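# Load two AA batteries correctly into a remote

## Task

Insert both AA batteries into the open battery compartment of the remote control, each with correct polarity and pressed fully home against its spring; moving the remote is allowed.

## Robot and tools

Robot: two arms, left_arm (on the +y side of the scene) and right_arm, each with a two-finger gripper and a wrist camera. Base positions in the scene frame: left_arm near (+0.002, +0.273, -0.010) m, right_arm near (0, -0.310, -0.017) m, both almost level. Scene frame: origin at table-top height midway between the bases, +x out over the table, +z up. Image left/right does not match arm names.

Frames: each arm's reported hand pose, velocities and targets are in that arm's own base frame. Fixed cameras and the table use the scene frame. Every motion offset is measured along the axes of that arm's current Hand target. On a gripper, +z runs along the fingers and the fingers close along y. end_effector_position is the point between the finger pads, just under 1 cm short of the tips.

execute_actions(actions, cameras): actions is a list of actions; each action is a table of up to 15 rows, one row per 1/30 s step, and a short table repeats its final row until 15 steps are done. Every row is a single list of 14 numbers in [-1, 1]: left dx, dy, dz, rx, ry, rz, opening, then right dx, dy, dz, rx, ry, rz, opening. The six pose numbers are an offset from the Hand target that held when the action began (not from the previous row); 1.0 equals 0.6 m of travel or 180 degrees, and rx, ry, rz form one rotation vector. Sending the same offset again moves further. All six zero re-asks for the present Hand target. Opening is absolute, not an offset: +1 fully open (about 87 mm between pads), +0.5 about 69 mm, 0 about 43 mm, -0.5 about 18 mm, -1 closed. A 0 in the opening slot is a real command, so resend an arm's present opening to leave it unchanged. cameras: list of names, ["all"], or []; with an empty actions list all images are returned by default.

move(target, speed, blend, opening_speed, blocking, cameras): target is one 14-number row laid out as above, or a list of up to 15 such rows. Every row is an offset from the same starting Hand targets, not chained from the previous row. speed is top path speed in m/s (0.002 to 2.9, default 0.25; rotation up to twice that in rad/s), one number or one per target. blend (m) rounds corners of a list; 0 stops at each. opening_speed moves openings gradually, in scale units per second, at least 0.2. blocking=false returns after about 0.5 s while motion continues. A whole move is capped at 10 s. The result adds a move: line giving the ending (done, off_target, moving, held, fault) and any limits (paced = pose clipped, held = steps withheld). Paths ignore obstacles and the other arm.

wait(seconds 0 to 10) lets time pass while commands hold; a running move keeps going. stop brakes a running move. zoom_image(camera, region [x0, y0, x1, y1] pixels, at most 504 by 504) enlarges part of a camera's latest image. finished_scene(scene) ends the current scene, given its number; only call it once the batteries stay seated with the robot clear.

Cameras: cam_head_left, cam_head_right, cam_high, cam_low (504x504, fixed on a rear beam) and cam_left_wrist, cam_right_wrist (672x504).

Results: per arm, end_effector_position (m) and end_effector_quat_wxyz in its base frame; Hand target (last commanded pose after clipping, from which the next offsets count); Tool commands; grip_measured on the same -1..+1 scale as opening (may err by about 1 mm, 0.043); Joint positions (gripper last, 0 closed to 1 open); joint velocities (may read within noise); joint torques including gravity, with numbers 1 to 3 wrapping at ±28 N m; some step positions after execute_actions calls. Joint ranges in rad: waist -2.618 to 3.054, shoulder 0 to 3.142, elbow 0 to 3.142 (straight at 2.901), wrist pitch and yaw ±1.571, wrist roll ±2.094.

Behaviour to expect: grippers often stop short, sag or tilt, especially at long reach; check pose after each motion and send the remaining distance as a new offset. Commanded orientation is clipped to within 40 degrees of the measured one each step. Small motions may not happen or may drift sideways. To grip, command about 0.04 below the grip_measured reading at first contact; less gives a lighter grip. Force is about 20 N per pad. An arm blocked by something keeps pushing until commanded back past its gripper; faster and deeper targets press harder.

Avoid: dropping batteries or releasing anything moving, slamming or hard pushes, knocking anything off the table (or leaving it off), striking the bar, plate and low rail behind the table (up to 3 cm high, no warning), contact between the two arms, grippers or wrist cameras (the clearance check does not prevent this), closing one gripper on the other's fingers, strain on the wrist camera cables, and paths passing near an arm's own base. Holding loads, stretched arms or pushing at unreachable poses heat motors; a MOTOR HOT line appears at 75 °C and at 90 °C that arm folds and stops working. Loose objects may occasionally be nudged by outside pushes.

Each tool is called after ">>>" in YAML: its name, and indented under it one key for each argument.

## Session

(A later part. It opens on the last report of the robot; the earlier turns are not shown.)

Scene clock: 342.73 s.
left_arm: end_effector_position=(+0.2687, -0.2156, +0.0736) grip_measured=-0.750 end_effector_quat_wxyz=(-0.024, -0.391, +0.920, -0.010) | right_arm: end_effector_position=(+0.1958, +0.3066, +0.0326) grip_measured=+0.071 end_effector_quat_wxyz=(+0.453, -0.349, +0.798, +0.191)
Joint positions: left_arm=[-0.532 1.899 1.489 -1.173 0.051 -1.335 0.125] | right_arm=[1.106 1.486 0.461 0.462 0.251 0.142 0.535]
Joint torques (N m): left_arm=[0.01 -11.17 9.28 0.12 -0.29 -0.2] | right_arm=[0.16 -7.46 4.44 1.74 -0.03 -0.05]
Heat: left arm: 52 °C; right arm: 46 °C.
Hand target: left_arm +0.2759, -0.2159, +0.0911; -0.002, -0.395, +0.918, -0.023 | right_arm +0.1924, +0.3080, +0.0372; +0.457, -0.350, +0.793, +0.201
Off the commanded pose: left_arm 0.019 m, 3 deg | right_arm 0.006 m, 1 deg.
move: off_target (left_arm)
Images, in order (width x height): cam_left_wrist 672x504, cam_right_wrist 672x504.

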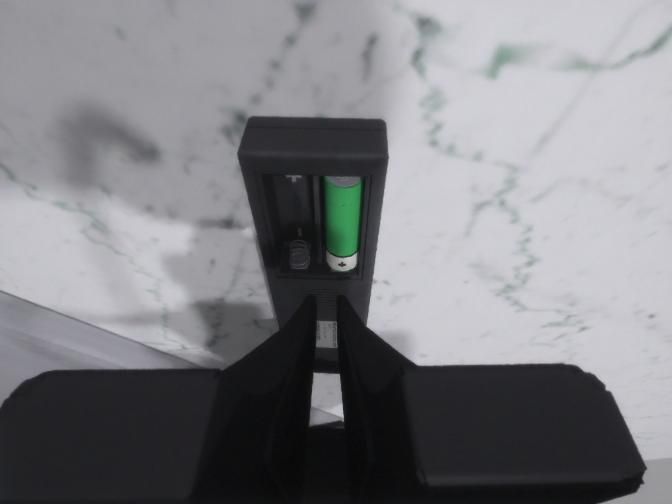

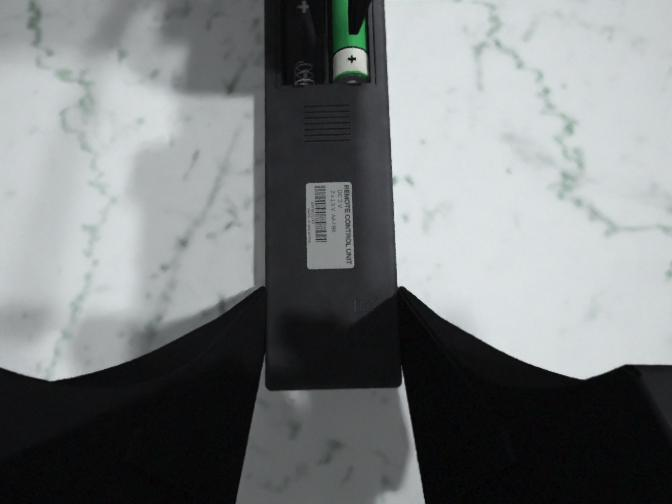

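>>> move:
  target:
    - [0,0,-0.02,0,0,0,-1, 0,0,0,0,0,0,0.0]
    - [-0.009,0.083,0.005,0,0,0.494,-1, 0,0,0,0,0,0,0.0]
  speed: [0.12,0.35]
  cameras: ["cam_left_wrist"]

>>> zoom_image:
  camera: "cam_left_wrist"
  region: [200, 40, 440, 220]

Scene clock: 347.23 s.
left_arm: end_effector_position=(+0.2406, -0.1789, +0.0765) grip_measured=-1.000 end_effector_quat_wxyz=(-0.008, +0.354, +0.935, -0.018) | right_arm: end_effector_position=(+0.1958, +0.3066, +0.0326) grip_measured=+0.071 end_effector_quat_wxyz=(+0.453, -0.349, +0.798, +0.191)
Joint positions: left_arm=[-0.63 1.854 1.45 -1.172 0.038 0.093 0] | right_arm=[1.106 1.486 0.461 0.462 0.251 0.142 0.535]
Joint torques (N m): left_arm=[-0.01 -11.51 5.97 0.4 -0.12 0.03] | right_arm=[0.14 -7.45 4.45 1.75 -0.03 -0.05]
Heat: left arm: 52 °C; right arm: 46 °C.
Hand target: left_arm +0.2434, -0.1779, +0.0859; +0.015, +0.361, +0.932, -0.018 | right_arm +0.1924, +0.3080, +0.0372; +0.457, -0.350, +0.793, +0.201
Off the commanded pose: left_arm 0.010 m, 3 deg | right_arm 0.006 m, 1 deg.
move: off_target (left_arm)
Images, in order (width x height): cam_left_wrist 672x504.

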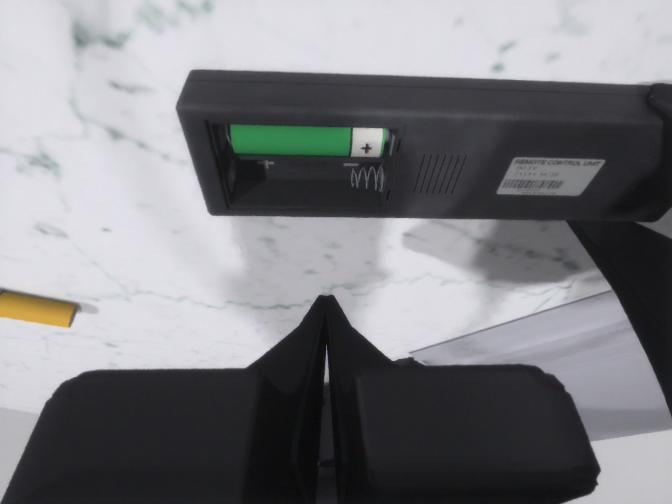

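Scaled by 2.100.

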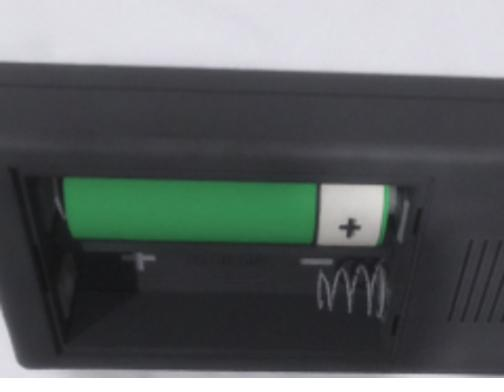

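>>> move:
  target:
    - [0.03,0.1,-0.04,0.0,0.0,-0.05,-0.2, 0,0,0,0,0,0,0.0]
    - [0.1208,0.3122,0.0062,0.0487,0.0805,-0.3439,-0.2, 0,0,0,0,0,0,0.0]
  speed: 0.3
  blend: [0.03,0]
  opening_speed: 1.0
  cameras: ["cam_left_wrist"]

Scene clock: 351.70 s.
left_arm: end_effector_position=(+0.3105, +0.0087, +0.0694) grip_measured=-0.200 end_effector_quat_wxyz=(-0.143, -0.159, +0.976, -0.043) | right_arm: end_effector_position=(+0.1958, +0.3066, +0.0326) grip_measured=+0.071 end_effector_quat_wxyz=(+0.453, -0.349, +0.798, +0.191)
Joint positions: left_arm=[0.11 2.167 1.784 -1.47 0.099 -0.198 0.4] | right_arm=[1.106 1.486 0.461 0.462 0.251 0.142 0.535]
Joint torques (N m): left_arm=[0.47 -9.91 9.02 -0.27 0.1 -0.25] | right_arm=[0.14 -7.45 4.45 1.75 -0.03 -0.05]
Heat: left arm: 53 °C; right arm: 46 °C.
Hand target: left_arm +0.3162, +0.0090, +0.0750; -0.135, -0.169, +0.975, -0.047 | right_arm +0.1924, +0.3080, +0.0372; +0.457, -0.350, +0.793, +0.201
Off the commanded pose: left_arm 0.008 m, 2 deg | right_arm 0.006 m, 1 deg.
move: done
Images, in order (width x height): cam_left_wrist 672x504.

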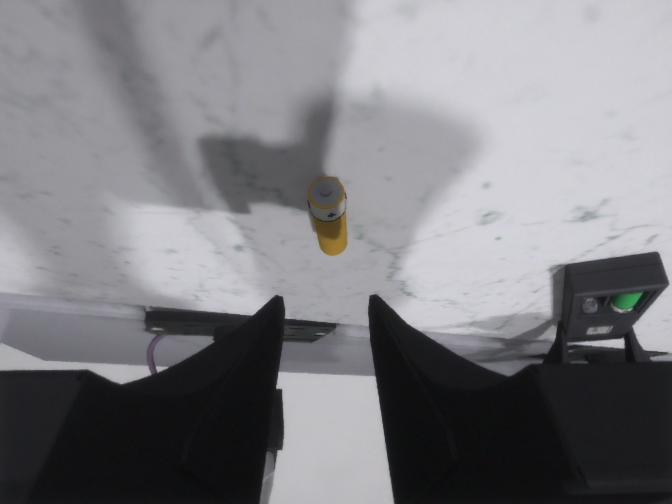

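>>> move:
  target: [-0.0277,0.0053,0.0517,0,0,-0.0156,-0.2, 0,0,0,0,0,0,0.0]
  speed: 0.08
  cameras: ["cam_left_wrist"]

>>> zoom_image:
  camera: "cam_left_wrist"
  region: [220, 150, 440, 370]

Scene clock: 355.97 s.
left_arm: end_effector_position=(+0.3211, +0.0110, +0.0415) grip_measured=-0.200 end_effector_quat_wxyz=(-0.139, -0.181, +0.973, -0.041) | right_arm: end_effector_position=(+0.1958, +0.3066, +0.0326) grip_measured=+0.071 end_effector_quat_wxyz=(+0.453, -0.349, +0.798, +0.191)
Joint positions: left_arm=[0.118 2.222 1.764 -1.387 0.099 -0.235 0.4] | right_arm=[1.106 1.486 0.461 0.462 0.251 0.142 0.535]
Joint torques (N m): left_arm=[0.92 -10.48 5.7 -0.04 0.07 -0.23] | right_arm=[0.14 -7.46 4.45 1.75 -0.03 -0.04]
Heat: left arm: 53 °C; right arm: 46 °C.
Hand target: left_arm +0.3224, +0.0129, +0.0403; -0.136, -0.192, +0.971, -0.044 | right_arm +0.1924, +0.3080, +0.0372; +0.457, -0.350, +0.793, +0.201
Off the commanded pose: left_arm 0.003 m, 1 deg | right_arm 0.006 m, 1 deg.
move: done
Images, in order (width x height): cam_left_wrist 672x504.

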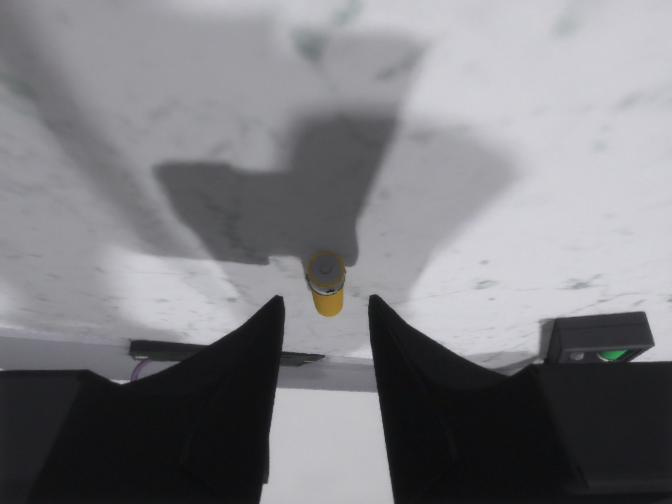

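Scaled by 2.291.

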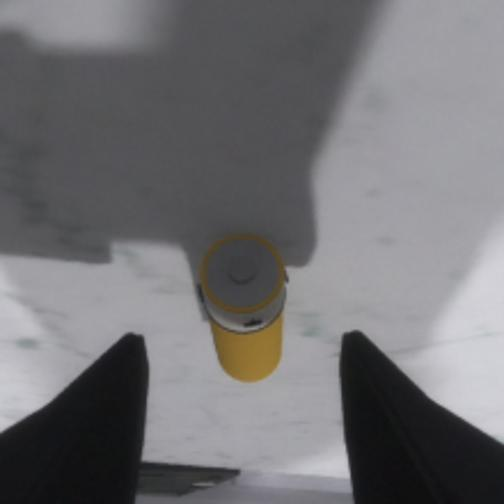

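>>> execute_actions:
  actions:
    - [[0,0,0,0,0,0,-0.2,0,0,0,0,0,0,0.0]]
  cameras: ["cam_left_wrist"]

>>> zoom_image:
  camera: "cam_left_wrist"
  region: [220, 150, 440, 370]

Scene clock: 359.37 s.
left_arm: end_effector_position=(+0.3212, +0.0110, +0.0415) grip_measured=-0.200 end_effector_quat_wxyz=(-0.139, -0.181, +0.973, -0.041) | right_arm: end_effector_position=(+0.1958, +0.3066, +0.0326) grip_measured=+0.071 end_effector_quat_wxyz=(+0.453, -0.349, +0.798, +0.191)
Joint positions: left_arm=[0.118 2.222 1.764 -1.387 0.099 -0.235 0.4] | right_arm=[1.106 1.486 0.461 0.462 0.251 0.142 0.535]
Joint torques (N m): left_arm=[0.98 -10.41 5.71 -0.07 0.07 -0.26] | right_arm=[0.14 -7.46 4.45 1.74 -0.03 -0.05]
Heat: left arm: 54 °C; right arm: 46 °C.
Hand target: left_arm +0.3224, +0.0129, +0.0403; -0.136, -0.193, +0.971, -0.044 | right_arm +0.1924, +0.3080, +0.0372; +0.457, -0.350, +0.793, +0.201
Off the commanded pose: left_arm 0.003 m, 1 deg | right_arm 0.006 m, 1 deg.
Step readings (end_effector_position of left_arm | right_arm):
0: (+0.3212, +0.0110, +0.0415) | (+0.1958, +0.3066, +0.0326)
1: (+0.3212, +0.0110, +0.0415) | (+0.1958, +0.3066, +0.0326)
2: (+0.3212, +0.0110, +0.0415) | (+0.1958, +0.3066, +0.0326)
4: (+0.3212, +0.0110, +0.0415) | (+0.1958, +0.3066, +0.0326)
8: (+0.3212, +0.0110, +0.0415) | (+0.1958, +0.3066, +0.0326)
15: (+0.3212, +0.0110, +0.0415) | (+0.1958, +0.3066, +0.0326)
Images, in order (width x height): cam_left_wrist 672x504.

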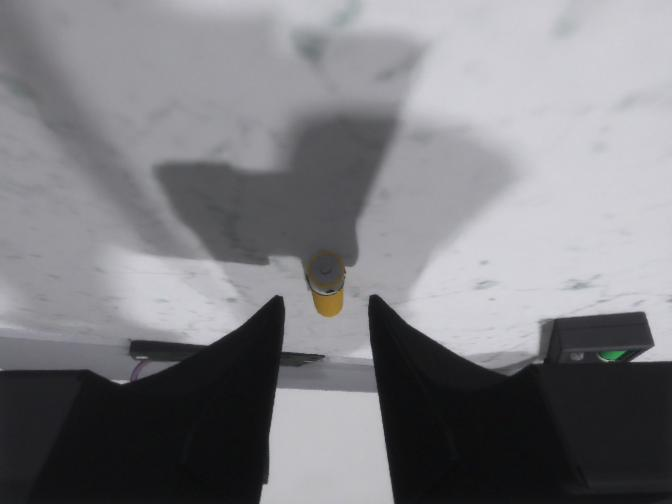

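Scaled by 2.291.

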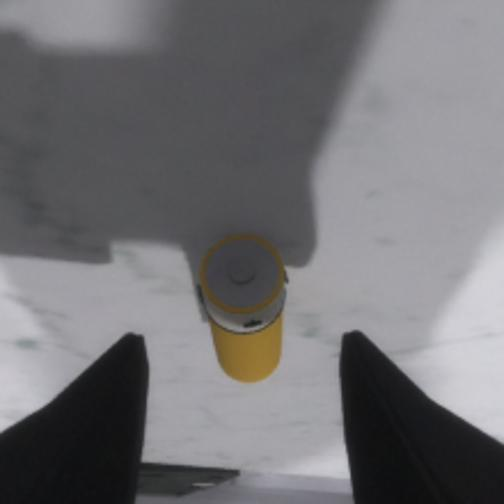

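>>> move:
  target: [0.0023,0.0008,0.0127,0,0,0,-0.2,0,0,0,0,0,0,0.0]
  speed: 0.03
  cameras: ["cam_left_wrist"]

>>> zoom_image:
  camera: "cam_left_wrist"
  region: [220, 150, 440, 370]

Scene clock: 361.83 s.
left_arm: end_effector_position=(+0.3178, +0.0105, +0.0328) grip_measured=-0.200 end_effector_quat_wxyz=(-0.142, -0.182, +0.972, -0.041) | right_arm: end_effector_position=(+0.1958, +0.3066, +0.0326) grip_measured=+0.071 end_effector_quat_wxyz=(+0.453, -0.349, +0.798, +0.191)
Joint positions: left_arm=[0.118 2.222 1.726 -1.354 0.099 -0.237 0.4] | right_arm=[1.106 1.486 0.461 0.462 0.251 0.142 0.535]
Joint torques (N m): left_arm=[0.7 -10.95 5.68 -0.09 0.04 -0.26] | right_arm=[0.14 -7.45 4.45 1.74 -0.03 -0.05]
Heat: left arm: 55 °C; right arm: 46 °C.
Hand target: left_arm +0.3192, +0.0118, +0.0334; -0.136, -0.193, +0.971, -0.044 | right_arm +0.1924, +0.3080, +0.0372; +0.457, -0.350, +0.793, +0.201
Off the commanded pose: left_arm 0.002 m, 1 deg | right_arm 0.006 m, 1 deg.
move: done
Images, in order (width x height): cam_left_wrist 672x504.

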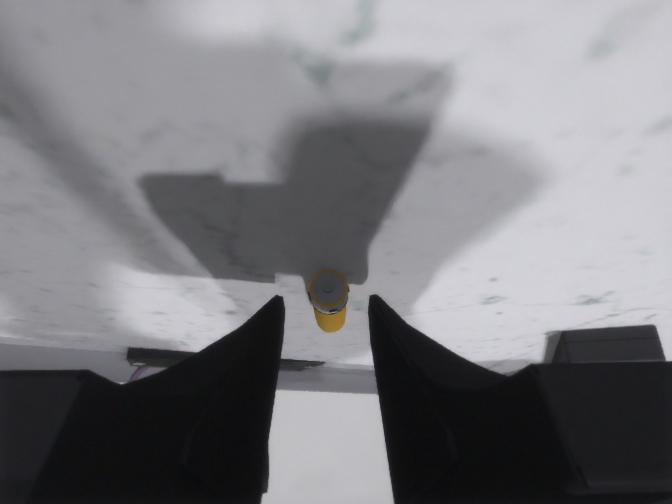

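Scaled by 2.291.

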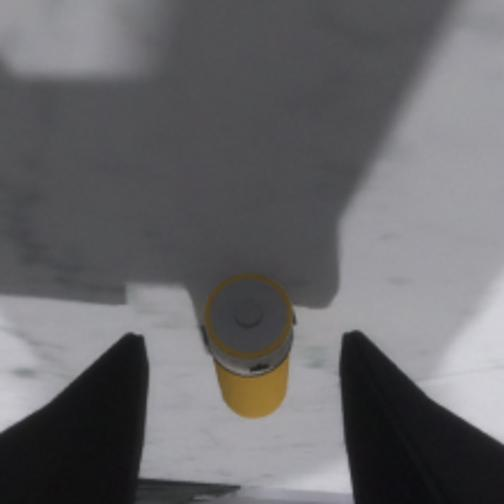

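>>> move:
  target:
    - [0.0168,-0.0029,-0.0503,0,0,0,-0.2,0,0,0,0,0,0,0.0]
    - [0.00275,-0.0013,-0.0023,0,0,0,-0.2,0,0,0,0,0,0,0.0]
  speed: 0.06
  cameras: ["cam_left_wrist"]

>>> zoom_image:
  camera: "cam_left_wrist"
  region: [220, 150, 440, 370]

Scene clock: 365.70 s.
left_arm: end_effector_position=(+0.3165, +0.0102, +0.0329) grip_measured=-0.200 end_effector_quat_wxyz=(-0.144, -0.183, +0.972, -0.040) | right_arm: end_effector_position=(+0.1958, +0.3066, +0.0326) grip_measured=+0.071 end_effector_quat_wxyz=(+0.453, -0.349, +0.798, +0.191)
Joint positions: left_arm=[0.118 2.222 1.724 -1.358 0.099 -0.239 0.4] | right_arm=[1.106 1.486 0.461 0.462 0.251 0.142 0.535]
Joint torques (N m): left_arm=[0.32 -11.54 5.45 -0.08 0.13 -0.23] | right_arm=[0.14 -7.46 4.44 1.75 -0.03 -0.05]
Heat: left arm: 57 °C; right arm: 46 °C.
Hand target: left_arm +0.3183, +0.0107, +0.0352; -0.136, -0.192, +0.971, -0.044 | right_arm +0.1924, +0.3080, +0.0372; +0.457, -0.350, +0.793, +0.201
Off the commanded pose: left_arm 0.003 m, 2 deg | right_arm 0.006 m, 1 deg.
move: done
Images, in order (width x height): cam_left_wrist 672x504.

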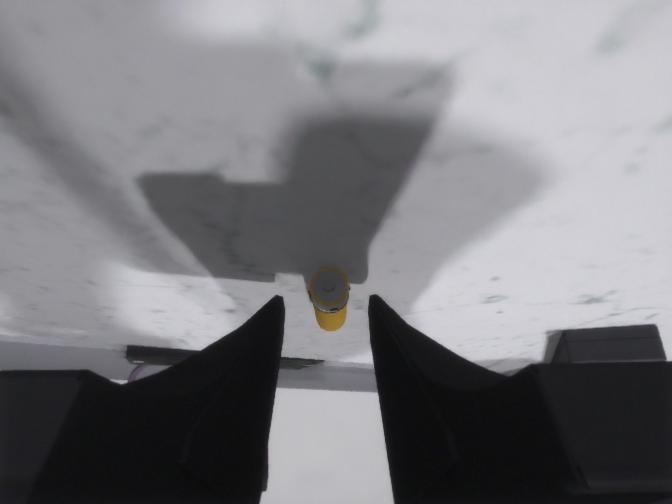

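Scaled by 2.291.

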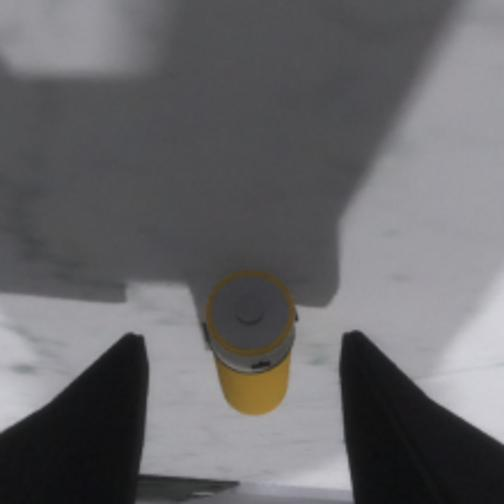

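>>> move:
  target:
    - [0.0149,-0.0027,-0.0512,0,0,0,-0.2,0,0,0,0,0,0,0.0]
    - [0.0009,-0.0011,-0.0034,0,0,0,-0.2,0,0,0,0,0,0,0.0]
  speed: 0.06
  cameras: ["cam_left_wrist"]

>>> zoom_image:
  camera: "cam_left_wrist"
  region: [220, 150, 440, 370]

Scene clock: 368.87 s.
left_arm: end_effector_position=(+0.3167, +0.0102, +0.0346) grip_measured=-0.200 end_effector_quat_wxyz=(-0.145, -0.184, +0.971, -0.040) | right_arm: end_effector_position=(+0.1958, +0.3066, +0.0326) grip_measured=+0.071 end_effector_quat_wxyz=(+0.453, -0.349, +0.798, +0.191)
Joint positions: left_arm=[0.118 2.222 1.731 -1.365 0.099 -0.241 0.4] | right_arm=[1.106 1.486 0.461 0.462 0.251 0.142 0.535]
Joint torques (N m): left_arm=[0.49 -11.63 5.48 -0.08 0.09 -0.22] | right_arm=[0.14 -7.46 4.45 1.74 -0.03 -0.05]
Heat: left arm: 58 °C; right arm: 46 °C.
Hand target: left_arm +0.3186, +0.0102, +0.0373; -0.136, -0.193, +0.971, -0.044 | right_arm +0.1924, +0.3080, +0.0372; +0.457, -0.350, +0.793, +0.201
Off the commanded pose: left_arm 0.003 m, 2 deg | right_arm 0.006 m, 1 deg.
move: done
Images, in order (width x height): cam_left_wrist 672x504.

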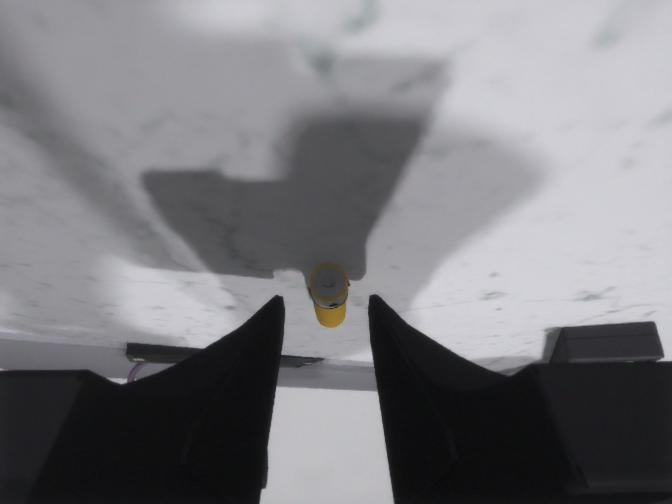

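Scaled by 2.291.

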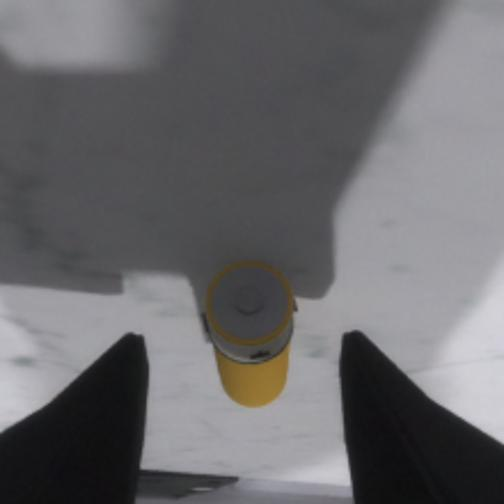

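>>> move:
  target: [0,0,0,0,0,0,-0.74,0,0,0,0,0,0,0.0]
  speed: 0.05
  opening_speed: 0.5
  cameras: ["cam_left_wrist"]

>>> zoom_image:
  camera: "cam_left_wrist"
  region: [220, 150, 440, 370]

Scene clock: 370.47 s.
left_arm: end_effector_position=(+0.3169, +0.0102, +0.0346) grip_measured=-0.679 end_effector_quat_wxyz=(-0.145, -0.184, +0.971, -0.040) | right_arm: end_effector_position=(+0.1958, +0.3066, +0.0326) grip_measured=+0.071 end_effector_quat_wxyz=(+0.453, -0.349, +0.798, +0.191)
Joint positions: left_arm=[0.118 2.222 1.731 -1.365 0.099 -0.241 0.161] | right_arm=[1.106 1.486 0.461 0.462 0.251 0.142 0.535]
Joint torques (N m): left_arm=[0.24 -11.69 5.42 -0.08 0.06 -0.21] | right_arm=[0.14 -7.45 4.45 1.74 -0.03 -0.05]
Heat: left arm: 58 °C; right arm: 46 °C.
Hand target: left_arm +0.3186, +0.0102, +0.0373; -0.136, -0.193, +0.971, -0.044 | right_arm +0.1924, +0.3080, +0.0372; +0.457, -0.350, +0.793, +0.201
Off the commanded pose: left_arm 0.003 m, 1 deg | right_arm 0.006 m, 1 deg.
move: done
Images, in order (width x height): cam_left_wrist 672x504.

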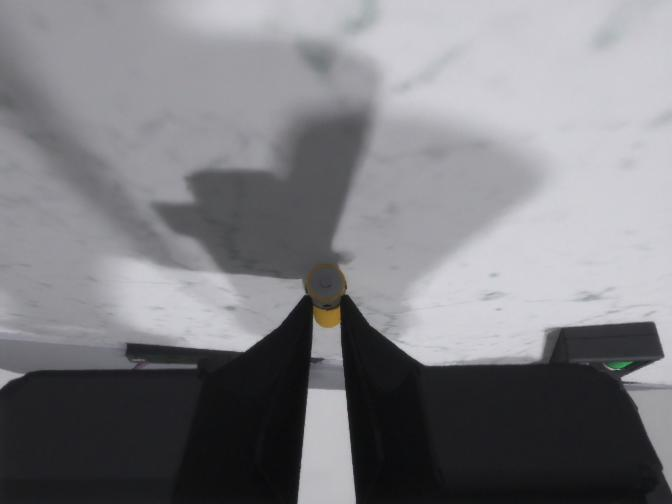

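Scaled by 2.291.

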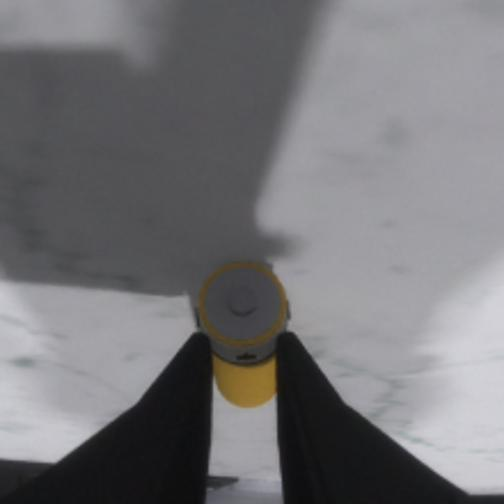

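>>> move:
  target:
    - [0,0,0,0,0,0,-0.4,0,0,0,0,0,0,0.0]
    - [-0.0008,0,0.0033,0,0,0,-0.4,0,0,0,0,0,0,0.0]
    - [-0.0008,0,0.0033,0,0,0,-0.74,0,0,0,0,0,0,0.0]
  speed: 0.04
  opening_speed: 0.5
  cameras: ["cam_left_wrist"]

>>> zoom_image:
  camera: "cam_left_wrist"
  region: [220, 150, 440, 370]

Scene clock: 373.73 s.
left_arm: end_effector_position=(+0.3184, +0.0104, +0.0338) grip_measured=-0.658 end_effector_quat_wxyz=(-0.141, -0.184, +0.972, -0.041) | right_arm: end_effector_position=(+0.1958, +0.3066, +0.0326) grip_measured=+0.071 end_effector_quat_wxyz=(+0.453, -0.349, +0.798, +0.191)
Joint positions: left_arm=[0.118 2.222 1.731 -1.358 0.099 -0.241 0.171] | right_arm=[1.106 1.486 0.461 0.462 0.251 0.142 0.535]
Joint torques (N m): left_arm=[0.24 -11.44 4.89 -0.05 0.15 -0.28] | right_arm=[0.14 -7.46 4.45 1.74 -0.03 -0.05]
Heat: left arm: 59 °C; right arm: 46 °C.
Hand target: left_arm +0.3185, +0.0101, +0.0353; -0.136, -0.193, +0.971, -0.044 | right_arm +0.1924, +0.3080, +0.0372; +0.457, -0.350, +0.793, +0.201
Off the commanded pose: left_arm 0.002 m, 1 deg | right_arm 0.006 m, 1 deg.
move: done
Images, in order (width x height): cam_left_wrist 672x504.

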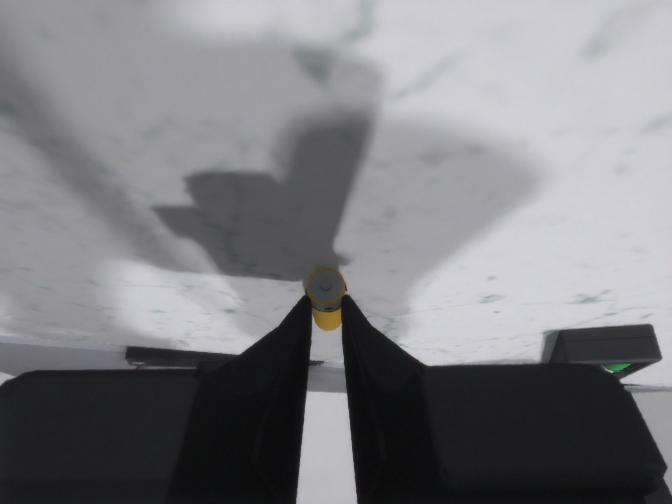

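Scaled by 2.291.

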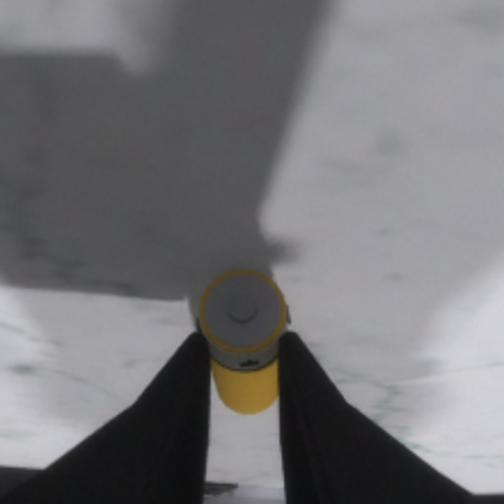

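>>> move:
  target:
    - [0,0,0,0,0,0,-0.4,0,0,0,0,0,0,0.0]
    - [0.0015,0,0.0045,0,0,0,-0.4,0,0,0,0,0,0,0.0]
    - [0.0015,0,0.0045,0,0,0,-0.74,0,0,0,0,0,0,0.0]
  speed: 0.04
  opening_speed: 0.5
  cameras: ["cam_left_wrist"]

>>> zoom_image:
  camera: "cam_left_wrist"
  region: [220, 150, 440, 370]

Scene clock: 376.80 s.
left_arm: end_effector_position=(+0.3151, +0.0100, +0.0296) grip_measured=-0.622 end_effector_quat_wxyz=(-0.146, -0.184, +0.971, -0.040) | right_arm: end_effector_position=(+0.1958, +0.3066, +0.0326) grip_measured=+0.071 end_effector_quat_wxyz=(+0.453, -0.349, +0.798, +0.191)
Joint positions: left_arm=[0.118 2.222 1.71 -1.345 0.099 -0.242 0.189] | right_arm=[1.106 1.486 0.461 0.462 0.251 0.142 0.535]
Joint torques (N m): left_arm=[0.34 -11.86 5.44 -0.08 0.11 -0.24] | right_arm=[0.14 -7.45 4.45 1.74 -0.03 -0.05]
Heat: left arm: 60 °C; right arm: 46 °C.
Hand target: left_arm +0.3171, +0.0094, +0.0330; -0.136, -0.193, +0.971, -0.044 | right_arm +0.1924, +0.3080, +0.0372; +0.457, -0.350, +0.793, +0.201
Off the commanded pose: left_arm 0.004 m, 2 deg | right_arm 0.006 m, 1 deg.
move: done
Images, in order (width x height): cam_left_wrist 672x504.

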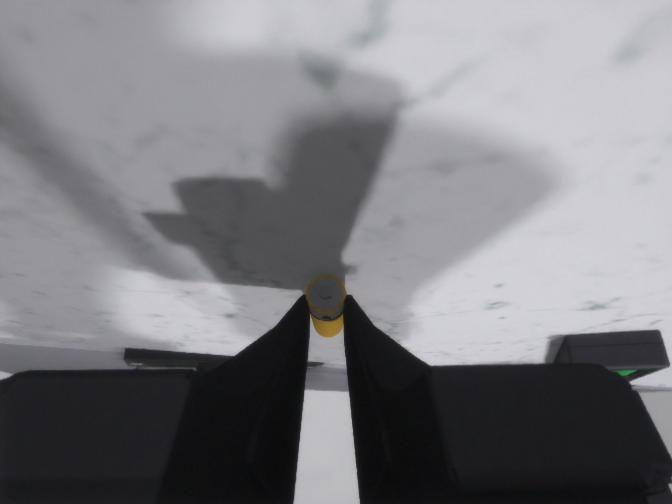

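Scaled by 2.291.

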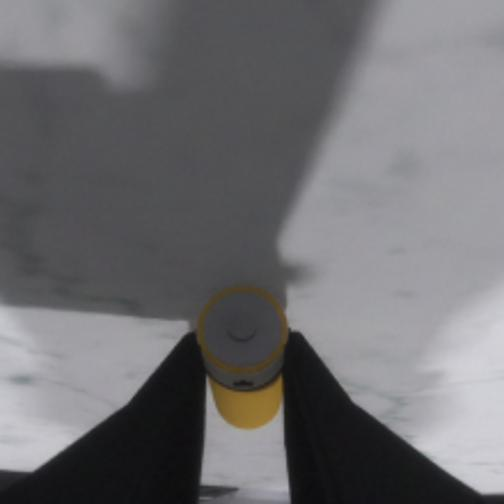

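>>> move:
  target:
    - [0,0,0,0,0,0,-0.4,0,0,0,0,0,0,0.0]
    - [0.014,-0.0016,-0.048,0,0,0,-0.4,0,0,0,0,0,0,0.0]
    - [-0.0004,0,-0.0045,0,0,0,-0.4,0,0,0,0,0,0,0.0]
    - [-0.0004,0,-0.0045,0,0,0,-0.74,0,0,0,0,0,0,0.0]
  speed: 0.07
  opening_speed: 0.6
  cameras: ["cam_left_wrist"]

>>> zoom_image:
  camera: "cam_left_wrist"
  region: [220, 150, 440, 370]

Scene clock: 381.60 s.
left_arm: end_effector_position=(+0.3163, +0.0101, +0.0335) grip_measured=-0.651 end_effector_quat_wxyz=(-0.143, -0.184, +0.972, -0.040) | right_arm: end_effector_position=(+0.1958, +0.3066, +0.0326) grip_measured=+0.071 end_effector_quat_wxyz=(+0.453, -0.349, +0.798, +0.191)
Joint positions: left_arm=[0.118 2.218 1.721 -1.357 0.099 -0.242 0.175] | right_arm=[1.106 1.486 0.461 0.462 0.251 0.142 0.535]
Joint torques (N m): left_arm=[0.49 -11.41 5.5 -0.05 0.1 -0.23] | right_arm=[0.14 -7.45 4.44 1.74 -0.03 -0.05]
Heat: left arm: 60 °C; right arm: 46 °C.
Hand target: left_arm +0.3180, +0.0098, +0.0356; -0.136, -0.193, +0.971, -0.044 | right_arm +0.1924, +0.3080, +0.0372; +0.457, -0.350, +0.793, +0.201
Off the commanded pose: left_arm 0.003 m, 1 deg | right_arm 0.006 m, 1 deg.
move: done
Images, in order (width x height): cam_left_wrist 672x504.

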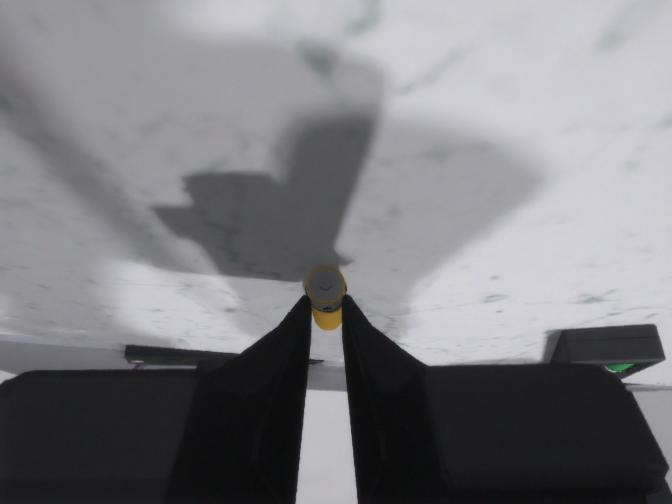

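Scaled by 2.291.

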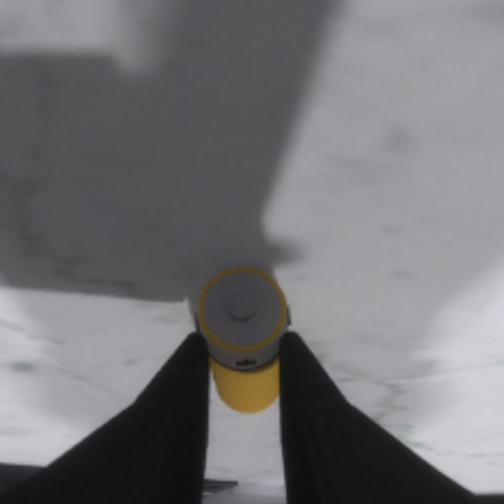

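>>> move:
  target: [0.0281,-0.0033,-0.096,0,0,0,-0.76,0,0,0,0,0,0,0.0]
  speed: 0.08
  cameras: ["cam_left_wrist"]

>>> zoom_image:
  camera: "cam_left_wrist"
  region: [220, 150, 440, 370]

Scene clock: 383.57 s.
left_arm: end_effector_position=(+0.3121, +0.0096, +0.0773) grip_measured=-0.651 end_effector_quat_wxyz=(-0.162, -0.185, +0.969, -0.039) | right_arm: end_effector_position=(+0.1958, +0.3066, +0.0326) grip_measured=+0.071 end_effector_quat_wxyz=(+0.453, -0.349, +0.798, +0.191)
Joint positions: left_arm=[0.118 2.206 1.861 -1.547 0.099 -0.242 0.175] | right_arm=[1.106 1.486 0.461 0.462 0.251 0.142 0.535]
Joint torques (N m): left_arm=[0.14 -13.76 8.94 -0.35 0.08 -0.23] | right_arm=[0.14 -7.45 4.44 1.74 -0.03 -0.05]
Heat: left arm: 60 °C; right arm: 46 °C.
Hand target: left_arm +0.3180, +0.0099, +0.0956; -0.136, -0.193, +0.971, -0.044 | right_arm +0.1924, +0.3080, +0.0372; +0.457, -0.350, +0.793, +0.201
Off the commanded pose: left_arm 0.019 m, 3 deg | right_arm 0.006 m, 1 deg.
move: off_target (left_arm)
Images, in order (width x height): cam_left_wrist 672x504.

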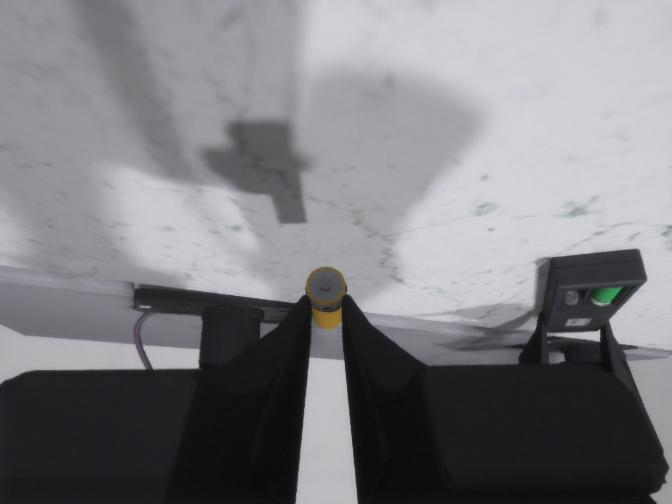

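Scaled by 2.291.

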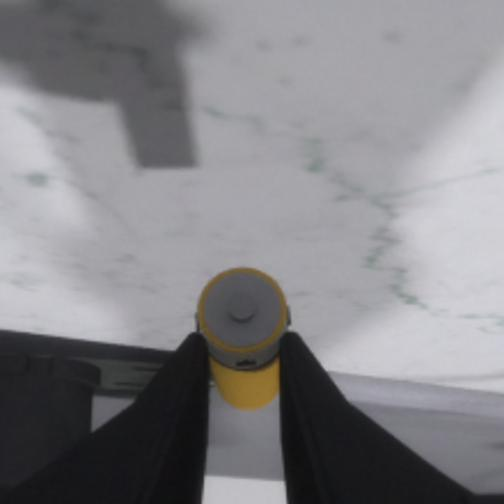

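>>> move:
  target: [0.1693,-0.2727,0.0068,0.0227,-0.0873,-0.1308,-0.76,0,0,0,0,0,0,0.0]
  speed: 0.15
  cameras: ["cam_left_wrist","cam_right_wrist"]

Scene clock: 387.60 s.
left_arm: end_effector_position=(+0.2860, -0.1807, +0.1135) grip_measured=-0.651 end_effector_quat_wxyz=(-0.025, -0.388, +0.921, -0.012) | right_arm: end_effector_position=(+0.1958, +0.3066, +0.0326) grip_measured=+0.071 end_effector_quat_wxyz=(+0.453, -0.349, +0.798, +0.191)
Joint positions: left_arm=[-0.42 1.883 1.626 -1.33 0.053 -1.216 0.175] | right_arm=[1.106 1.486 0.461 0.462 0.251 0.142 0.535]
Joint torques (N m): left_arm=[0.12 -11.78 6.97 0.31 -0.27 -0.28] | right_arm=[0.14 -7.45 4.45 1.74 -0.03 -0.05]
Heat: left arm: 60 °C; right arm: 46 °C.
Hand target: left_arm +0.2898, -0.1783, +0.1257; -0.002, -0.395, +0.919, -0.023 | right_arm +0.1924, +0.3080, +0.0372; +0.457, -0.350, +0.793, +0.201
Off the commanded pose: left_arm 0.013 m, 3 deg | right_arm 0.006 m, 1 deg.
move: off_target (left_arm)
Images, in order (width x height): cam_left_wrist 672x504, cam_right_wrist 672x504.

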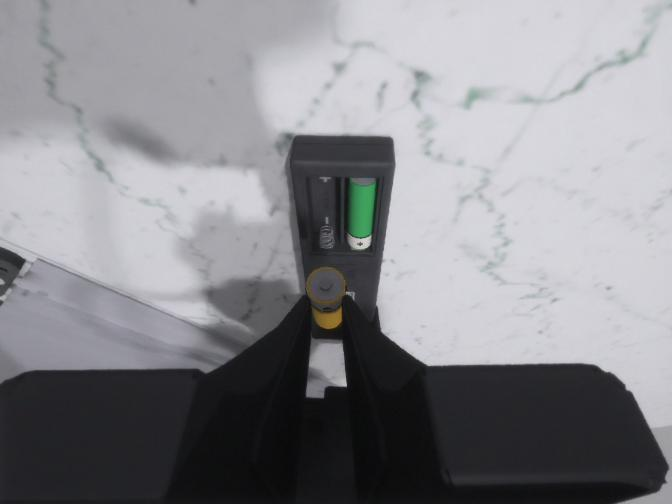

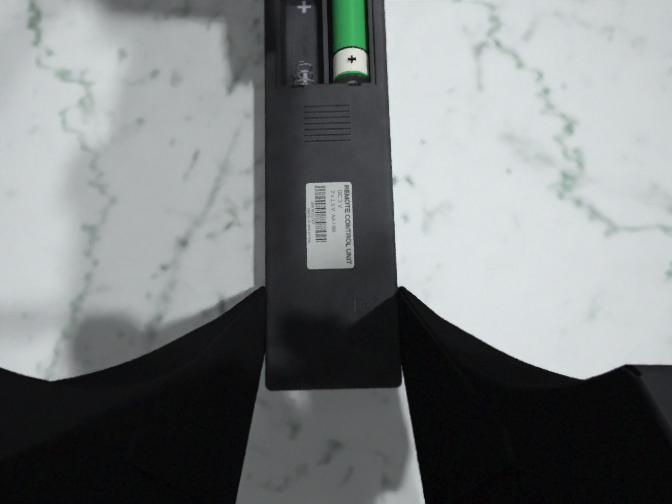

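>>> move:
  target: [-0.0012,0.0025,0.0583,0,-0.022,0,-0.76,0,0,0,0,0,0,0.0]
  speed: 0.08
  cameras: ["cam_left_wrist","cam_right_wrist"]

>>> zoom_image:
  camera: "cam_left_wrist"
  region: [260, 120, 430, 350]

>>> zoom_image:
  camera: "cam_right_wrist"
  region: [240, 0, 420, 135]

Scene clock: 390.57 s.
left_arm: end_effector_position=(+0.2871, -0.1802, +0.0805) grip_measured=-0.651 end_effector_quat_wxyz=(+0.009, -0.390, +0.921, -0.001) | right_arm: end_effector_position=(+0.1958, +0.3066, +0.0326) grip_measured=+0.071 end_effector_quat_wxyz=(+0.453, -0.349, +0.798, +0.191)
Joint positions: left_arm=[-0.45 1.867 1.486 -1.176 -0.013 -1.25 0.175] | right_arm=[1.106 1.486 0.461 0.462 0.251 0.142 0.535]
Joint torques (N m): left_arm=[-0.32 -11.54 5.98 0.38 -0.31 -0.24] | right_arm=[0.16 -7.45 4.45 1.74 -0.03 -0.04]
Heat: left arm: 60 °C; right arm: 46 °C.
Hand target: left_arm +0.2897, -0.1783, +0.0907; +0.030, -0.395, +0.918, -0.010 | right_arm +0.1924, +0.3080, +0.0372; +0.457, -0.350, +0.793, +0.201
Off the commanded pose: left_arm 0.011 m, 3 deg | right_arm 0.006 m, 1 deg.
move: off_target (left_arm)
Images, in order (width x height): cam_left_wrist 672x504, cam_right_wrist 672x504.

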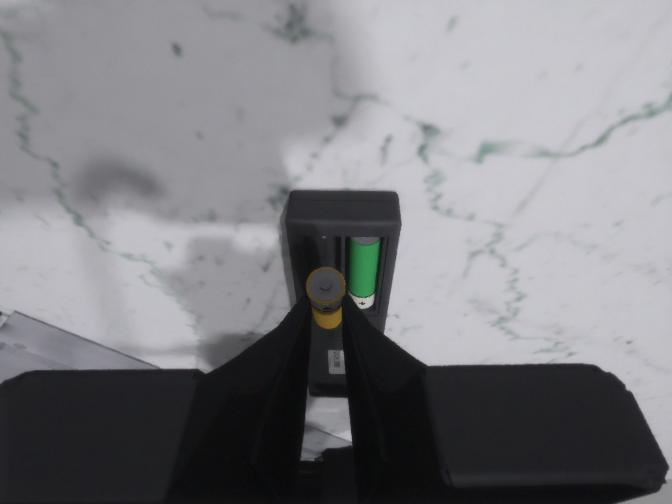

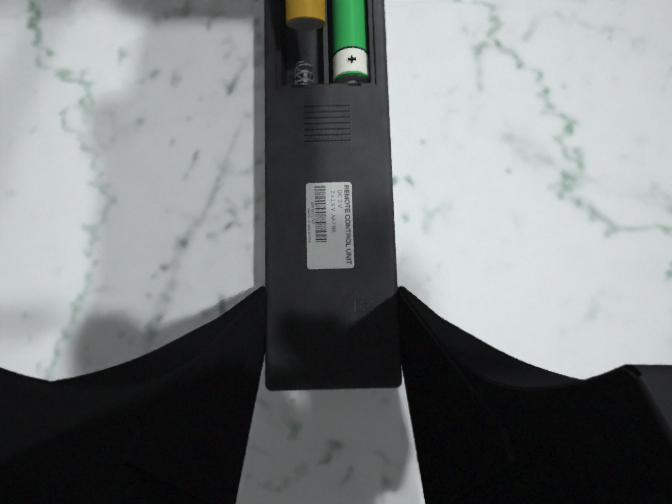

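Scaled by 2.191.

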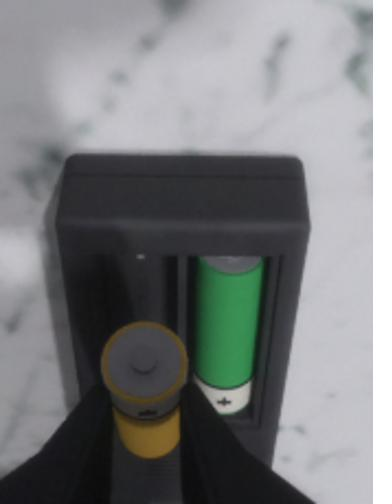

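Scaled by 2.800.

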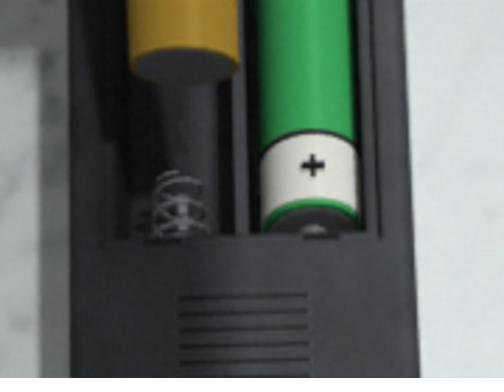

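>>> move:
  target: [0.0007,0.0006,0.015,0,0,0,-0.76,0,0,0,0,0,0,0.0]
  speed: 0.04
  cameras: ["cam_left_wrist","cam_right_wrist"]

>>> zoom_image:
  camera: "cam_left_wrist"
  region: [260, 160, 430, 390]

>>> zoom_image:
  camera: "cam_right_wrist"
  region: [240, 0, 420, 135]

Scene clock: 392.30 s.
left_arm: end_effector_position=(+0.2869, -0.1800, +0.0728) grip_measured=-0.651 end_effector_quat_wxyz=(+0.011, -0.390, +0.921, -0.002) | right_arm: end_effector_position=(+0.1958, +0.3066, +0.0326) grip_measured=+0.071 end_effector_quat_wxyz=(+0.453, -0.349, +0.798, +0.191)
Joint positions: left_arm=[-0.45 1.867 1.455 -1.142 -0.013 -1.25 0.175] | right_arm=[1.106 1.486 0.461 0.462 0.251 0.142 0.535]
Joint torques (N m): left_arm=[-0.16 -11.17 5.93 0.37 -0.34 -0.25] | right_arm=[0.14 -7.45 4.45 1.75 -0.03 -0.05]
Heat: left arm: 60 °C; right arm: 46 °C.
Hand target: left_arm +0.2897, -0.1783, +0.0816; +0.030, -0.395, +0.918, -0.010 | right_arm +0.1924, +0.3080, +0.0372; +0.457, -0.350, +0.793, +0.201
Off the commanded pose: left_arm 0.009 m, 2 deg | right_arm 0.006 m, 1 deg.
move: done
Images, in order (width x height): cam_left_wrist 672x504, cam_right_wrist 672x504.

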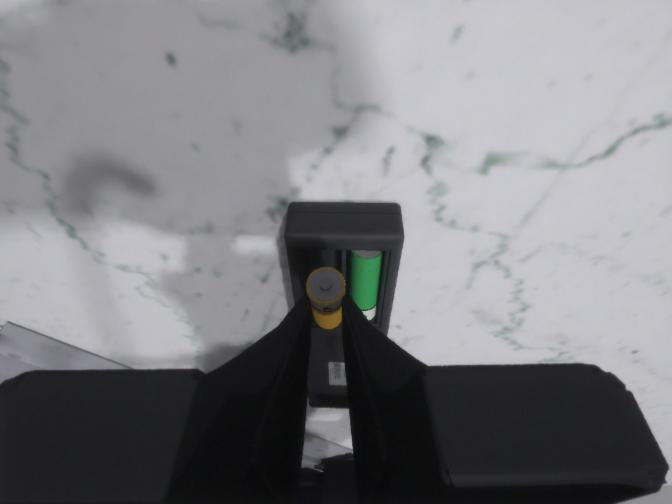

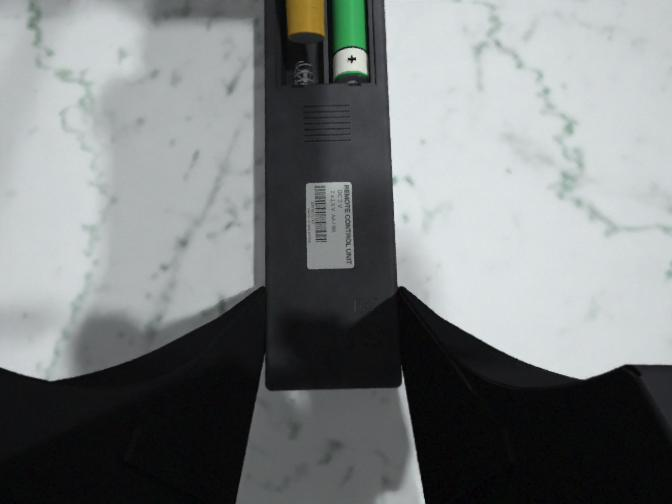

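Scaled by 2.191.

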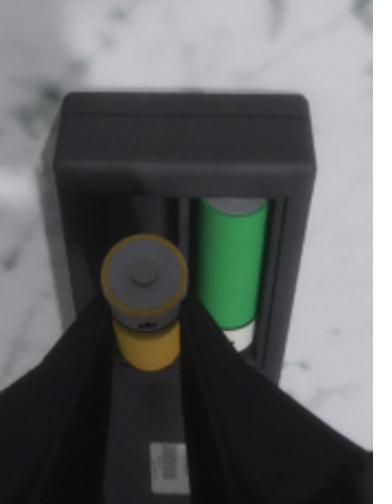

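Scaled by 2.800.

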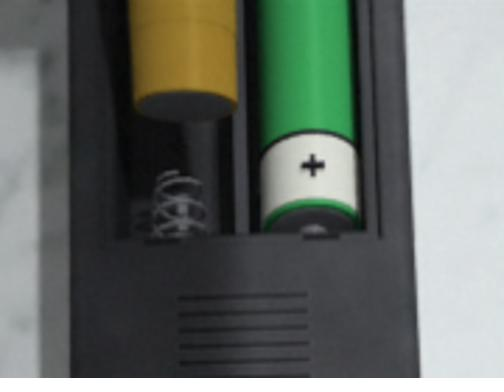

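>>> move:
  target: [-0.0044,0.0006,0.0135,0,-0.011,0,-0.76,0,0,0,0,0,0,0.0]
  speed: 0.03
  cameras: ["cam_left_wrist","cam_right_wrist"]

>>> zoom_image:
  camera: "cam_left_wrist"
  region: [260, 160, 430, 390]

>>> zoom_image:
  camera: "cam_right_wrist"
  region: [240, 0, 420, 135]

Scene clock: 395.37 s.
left_arm: end_effector_position=(+0.2887, -0.1776, +0.0640) grip_measured=-0.651 end_effector_quat_wxyz=(+0.025, -0.390, +0.921, +0.005) | right_arm: end_effector_position=(+0.1958, +0.3066, +0.0326) grip_measured=+0.071 end_effector_quat_wxyz=(+0.453, -0.349, +0.798, +0.191)
Joint positions: left_arm=[-0.458 1.867 1.424 -1.104 -0.045 -1.258 0.175] | right_arm=[1.106 1.486 0.461 0.462 0.251 0.142 0.535]
Joint torques (N m): left_arm=[0.05 -11.45 6.01 0.42 -0.37 -0.23] | right_arm=[0.14 -7.46 4.45 1.74 -0.03 -0.05]
Heat: left arm: 60 °C; right arm: 46 °C.
Hand target: left_arm +0.2918, -0.1761, +0.0737; +0.045, -0.395, +0.917, -0.003 | right_arm +0.1924, +0.3080, +0.0372; +0.457, -0.350, +0.793, +0.201
Off the commanded pose: left_arm 0.010 m, 3 deg | right_arm 0.006 m, 1 deg.
move: off_target (left_arm)
Images, in order (width x height): cam_left_wrist 672x504, cam_right_wrist 672x504.

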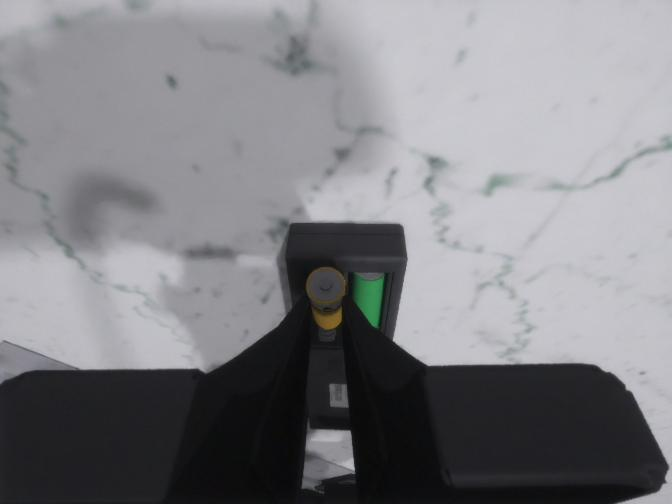

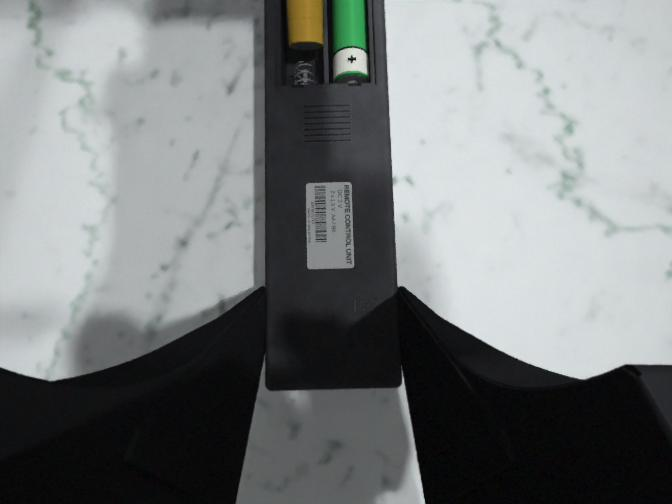

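Scaled by 2.191.

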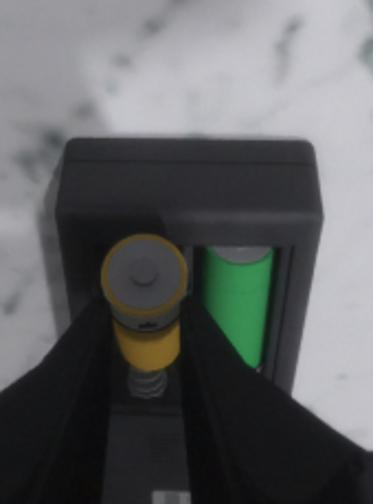

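Scaled by 2.800.

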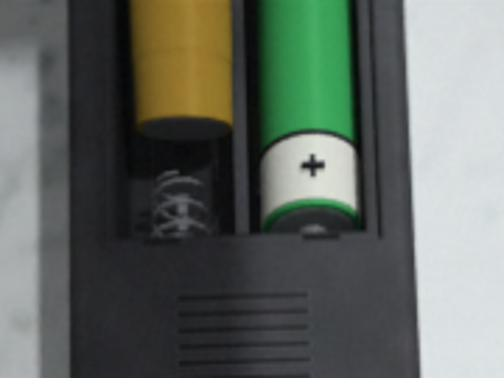

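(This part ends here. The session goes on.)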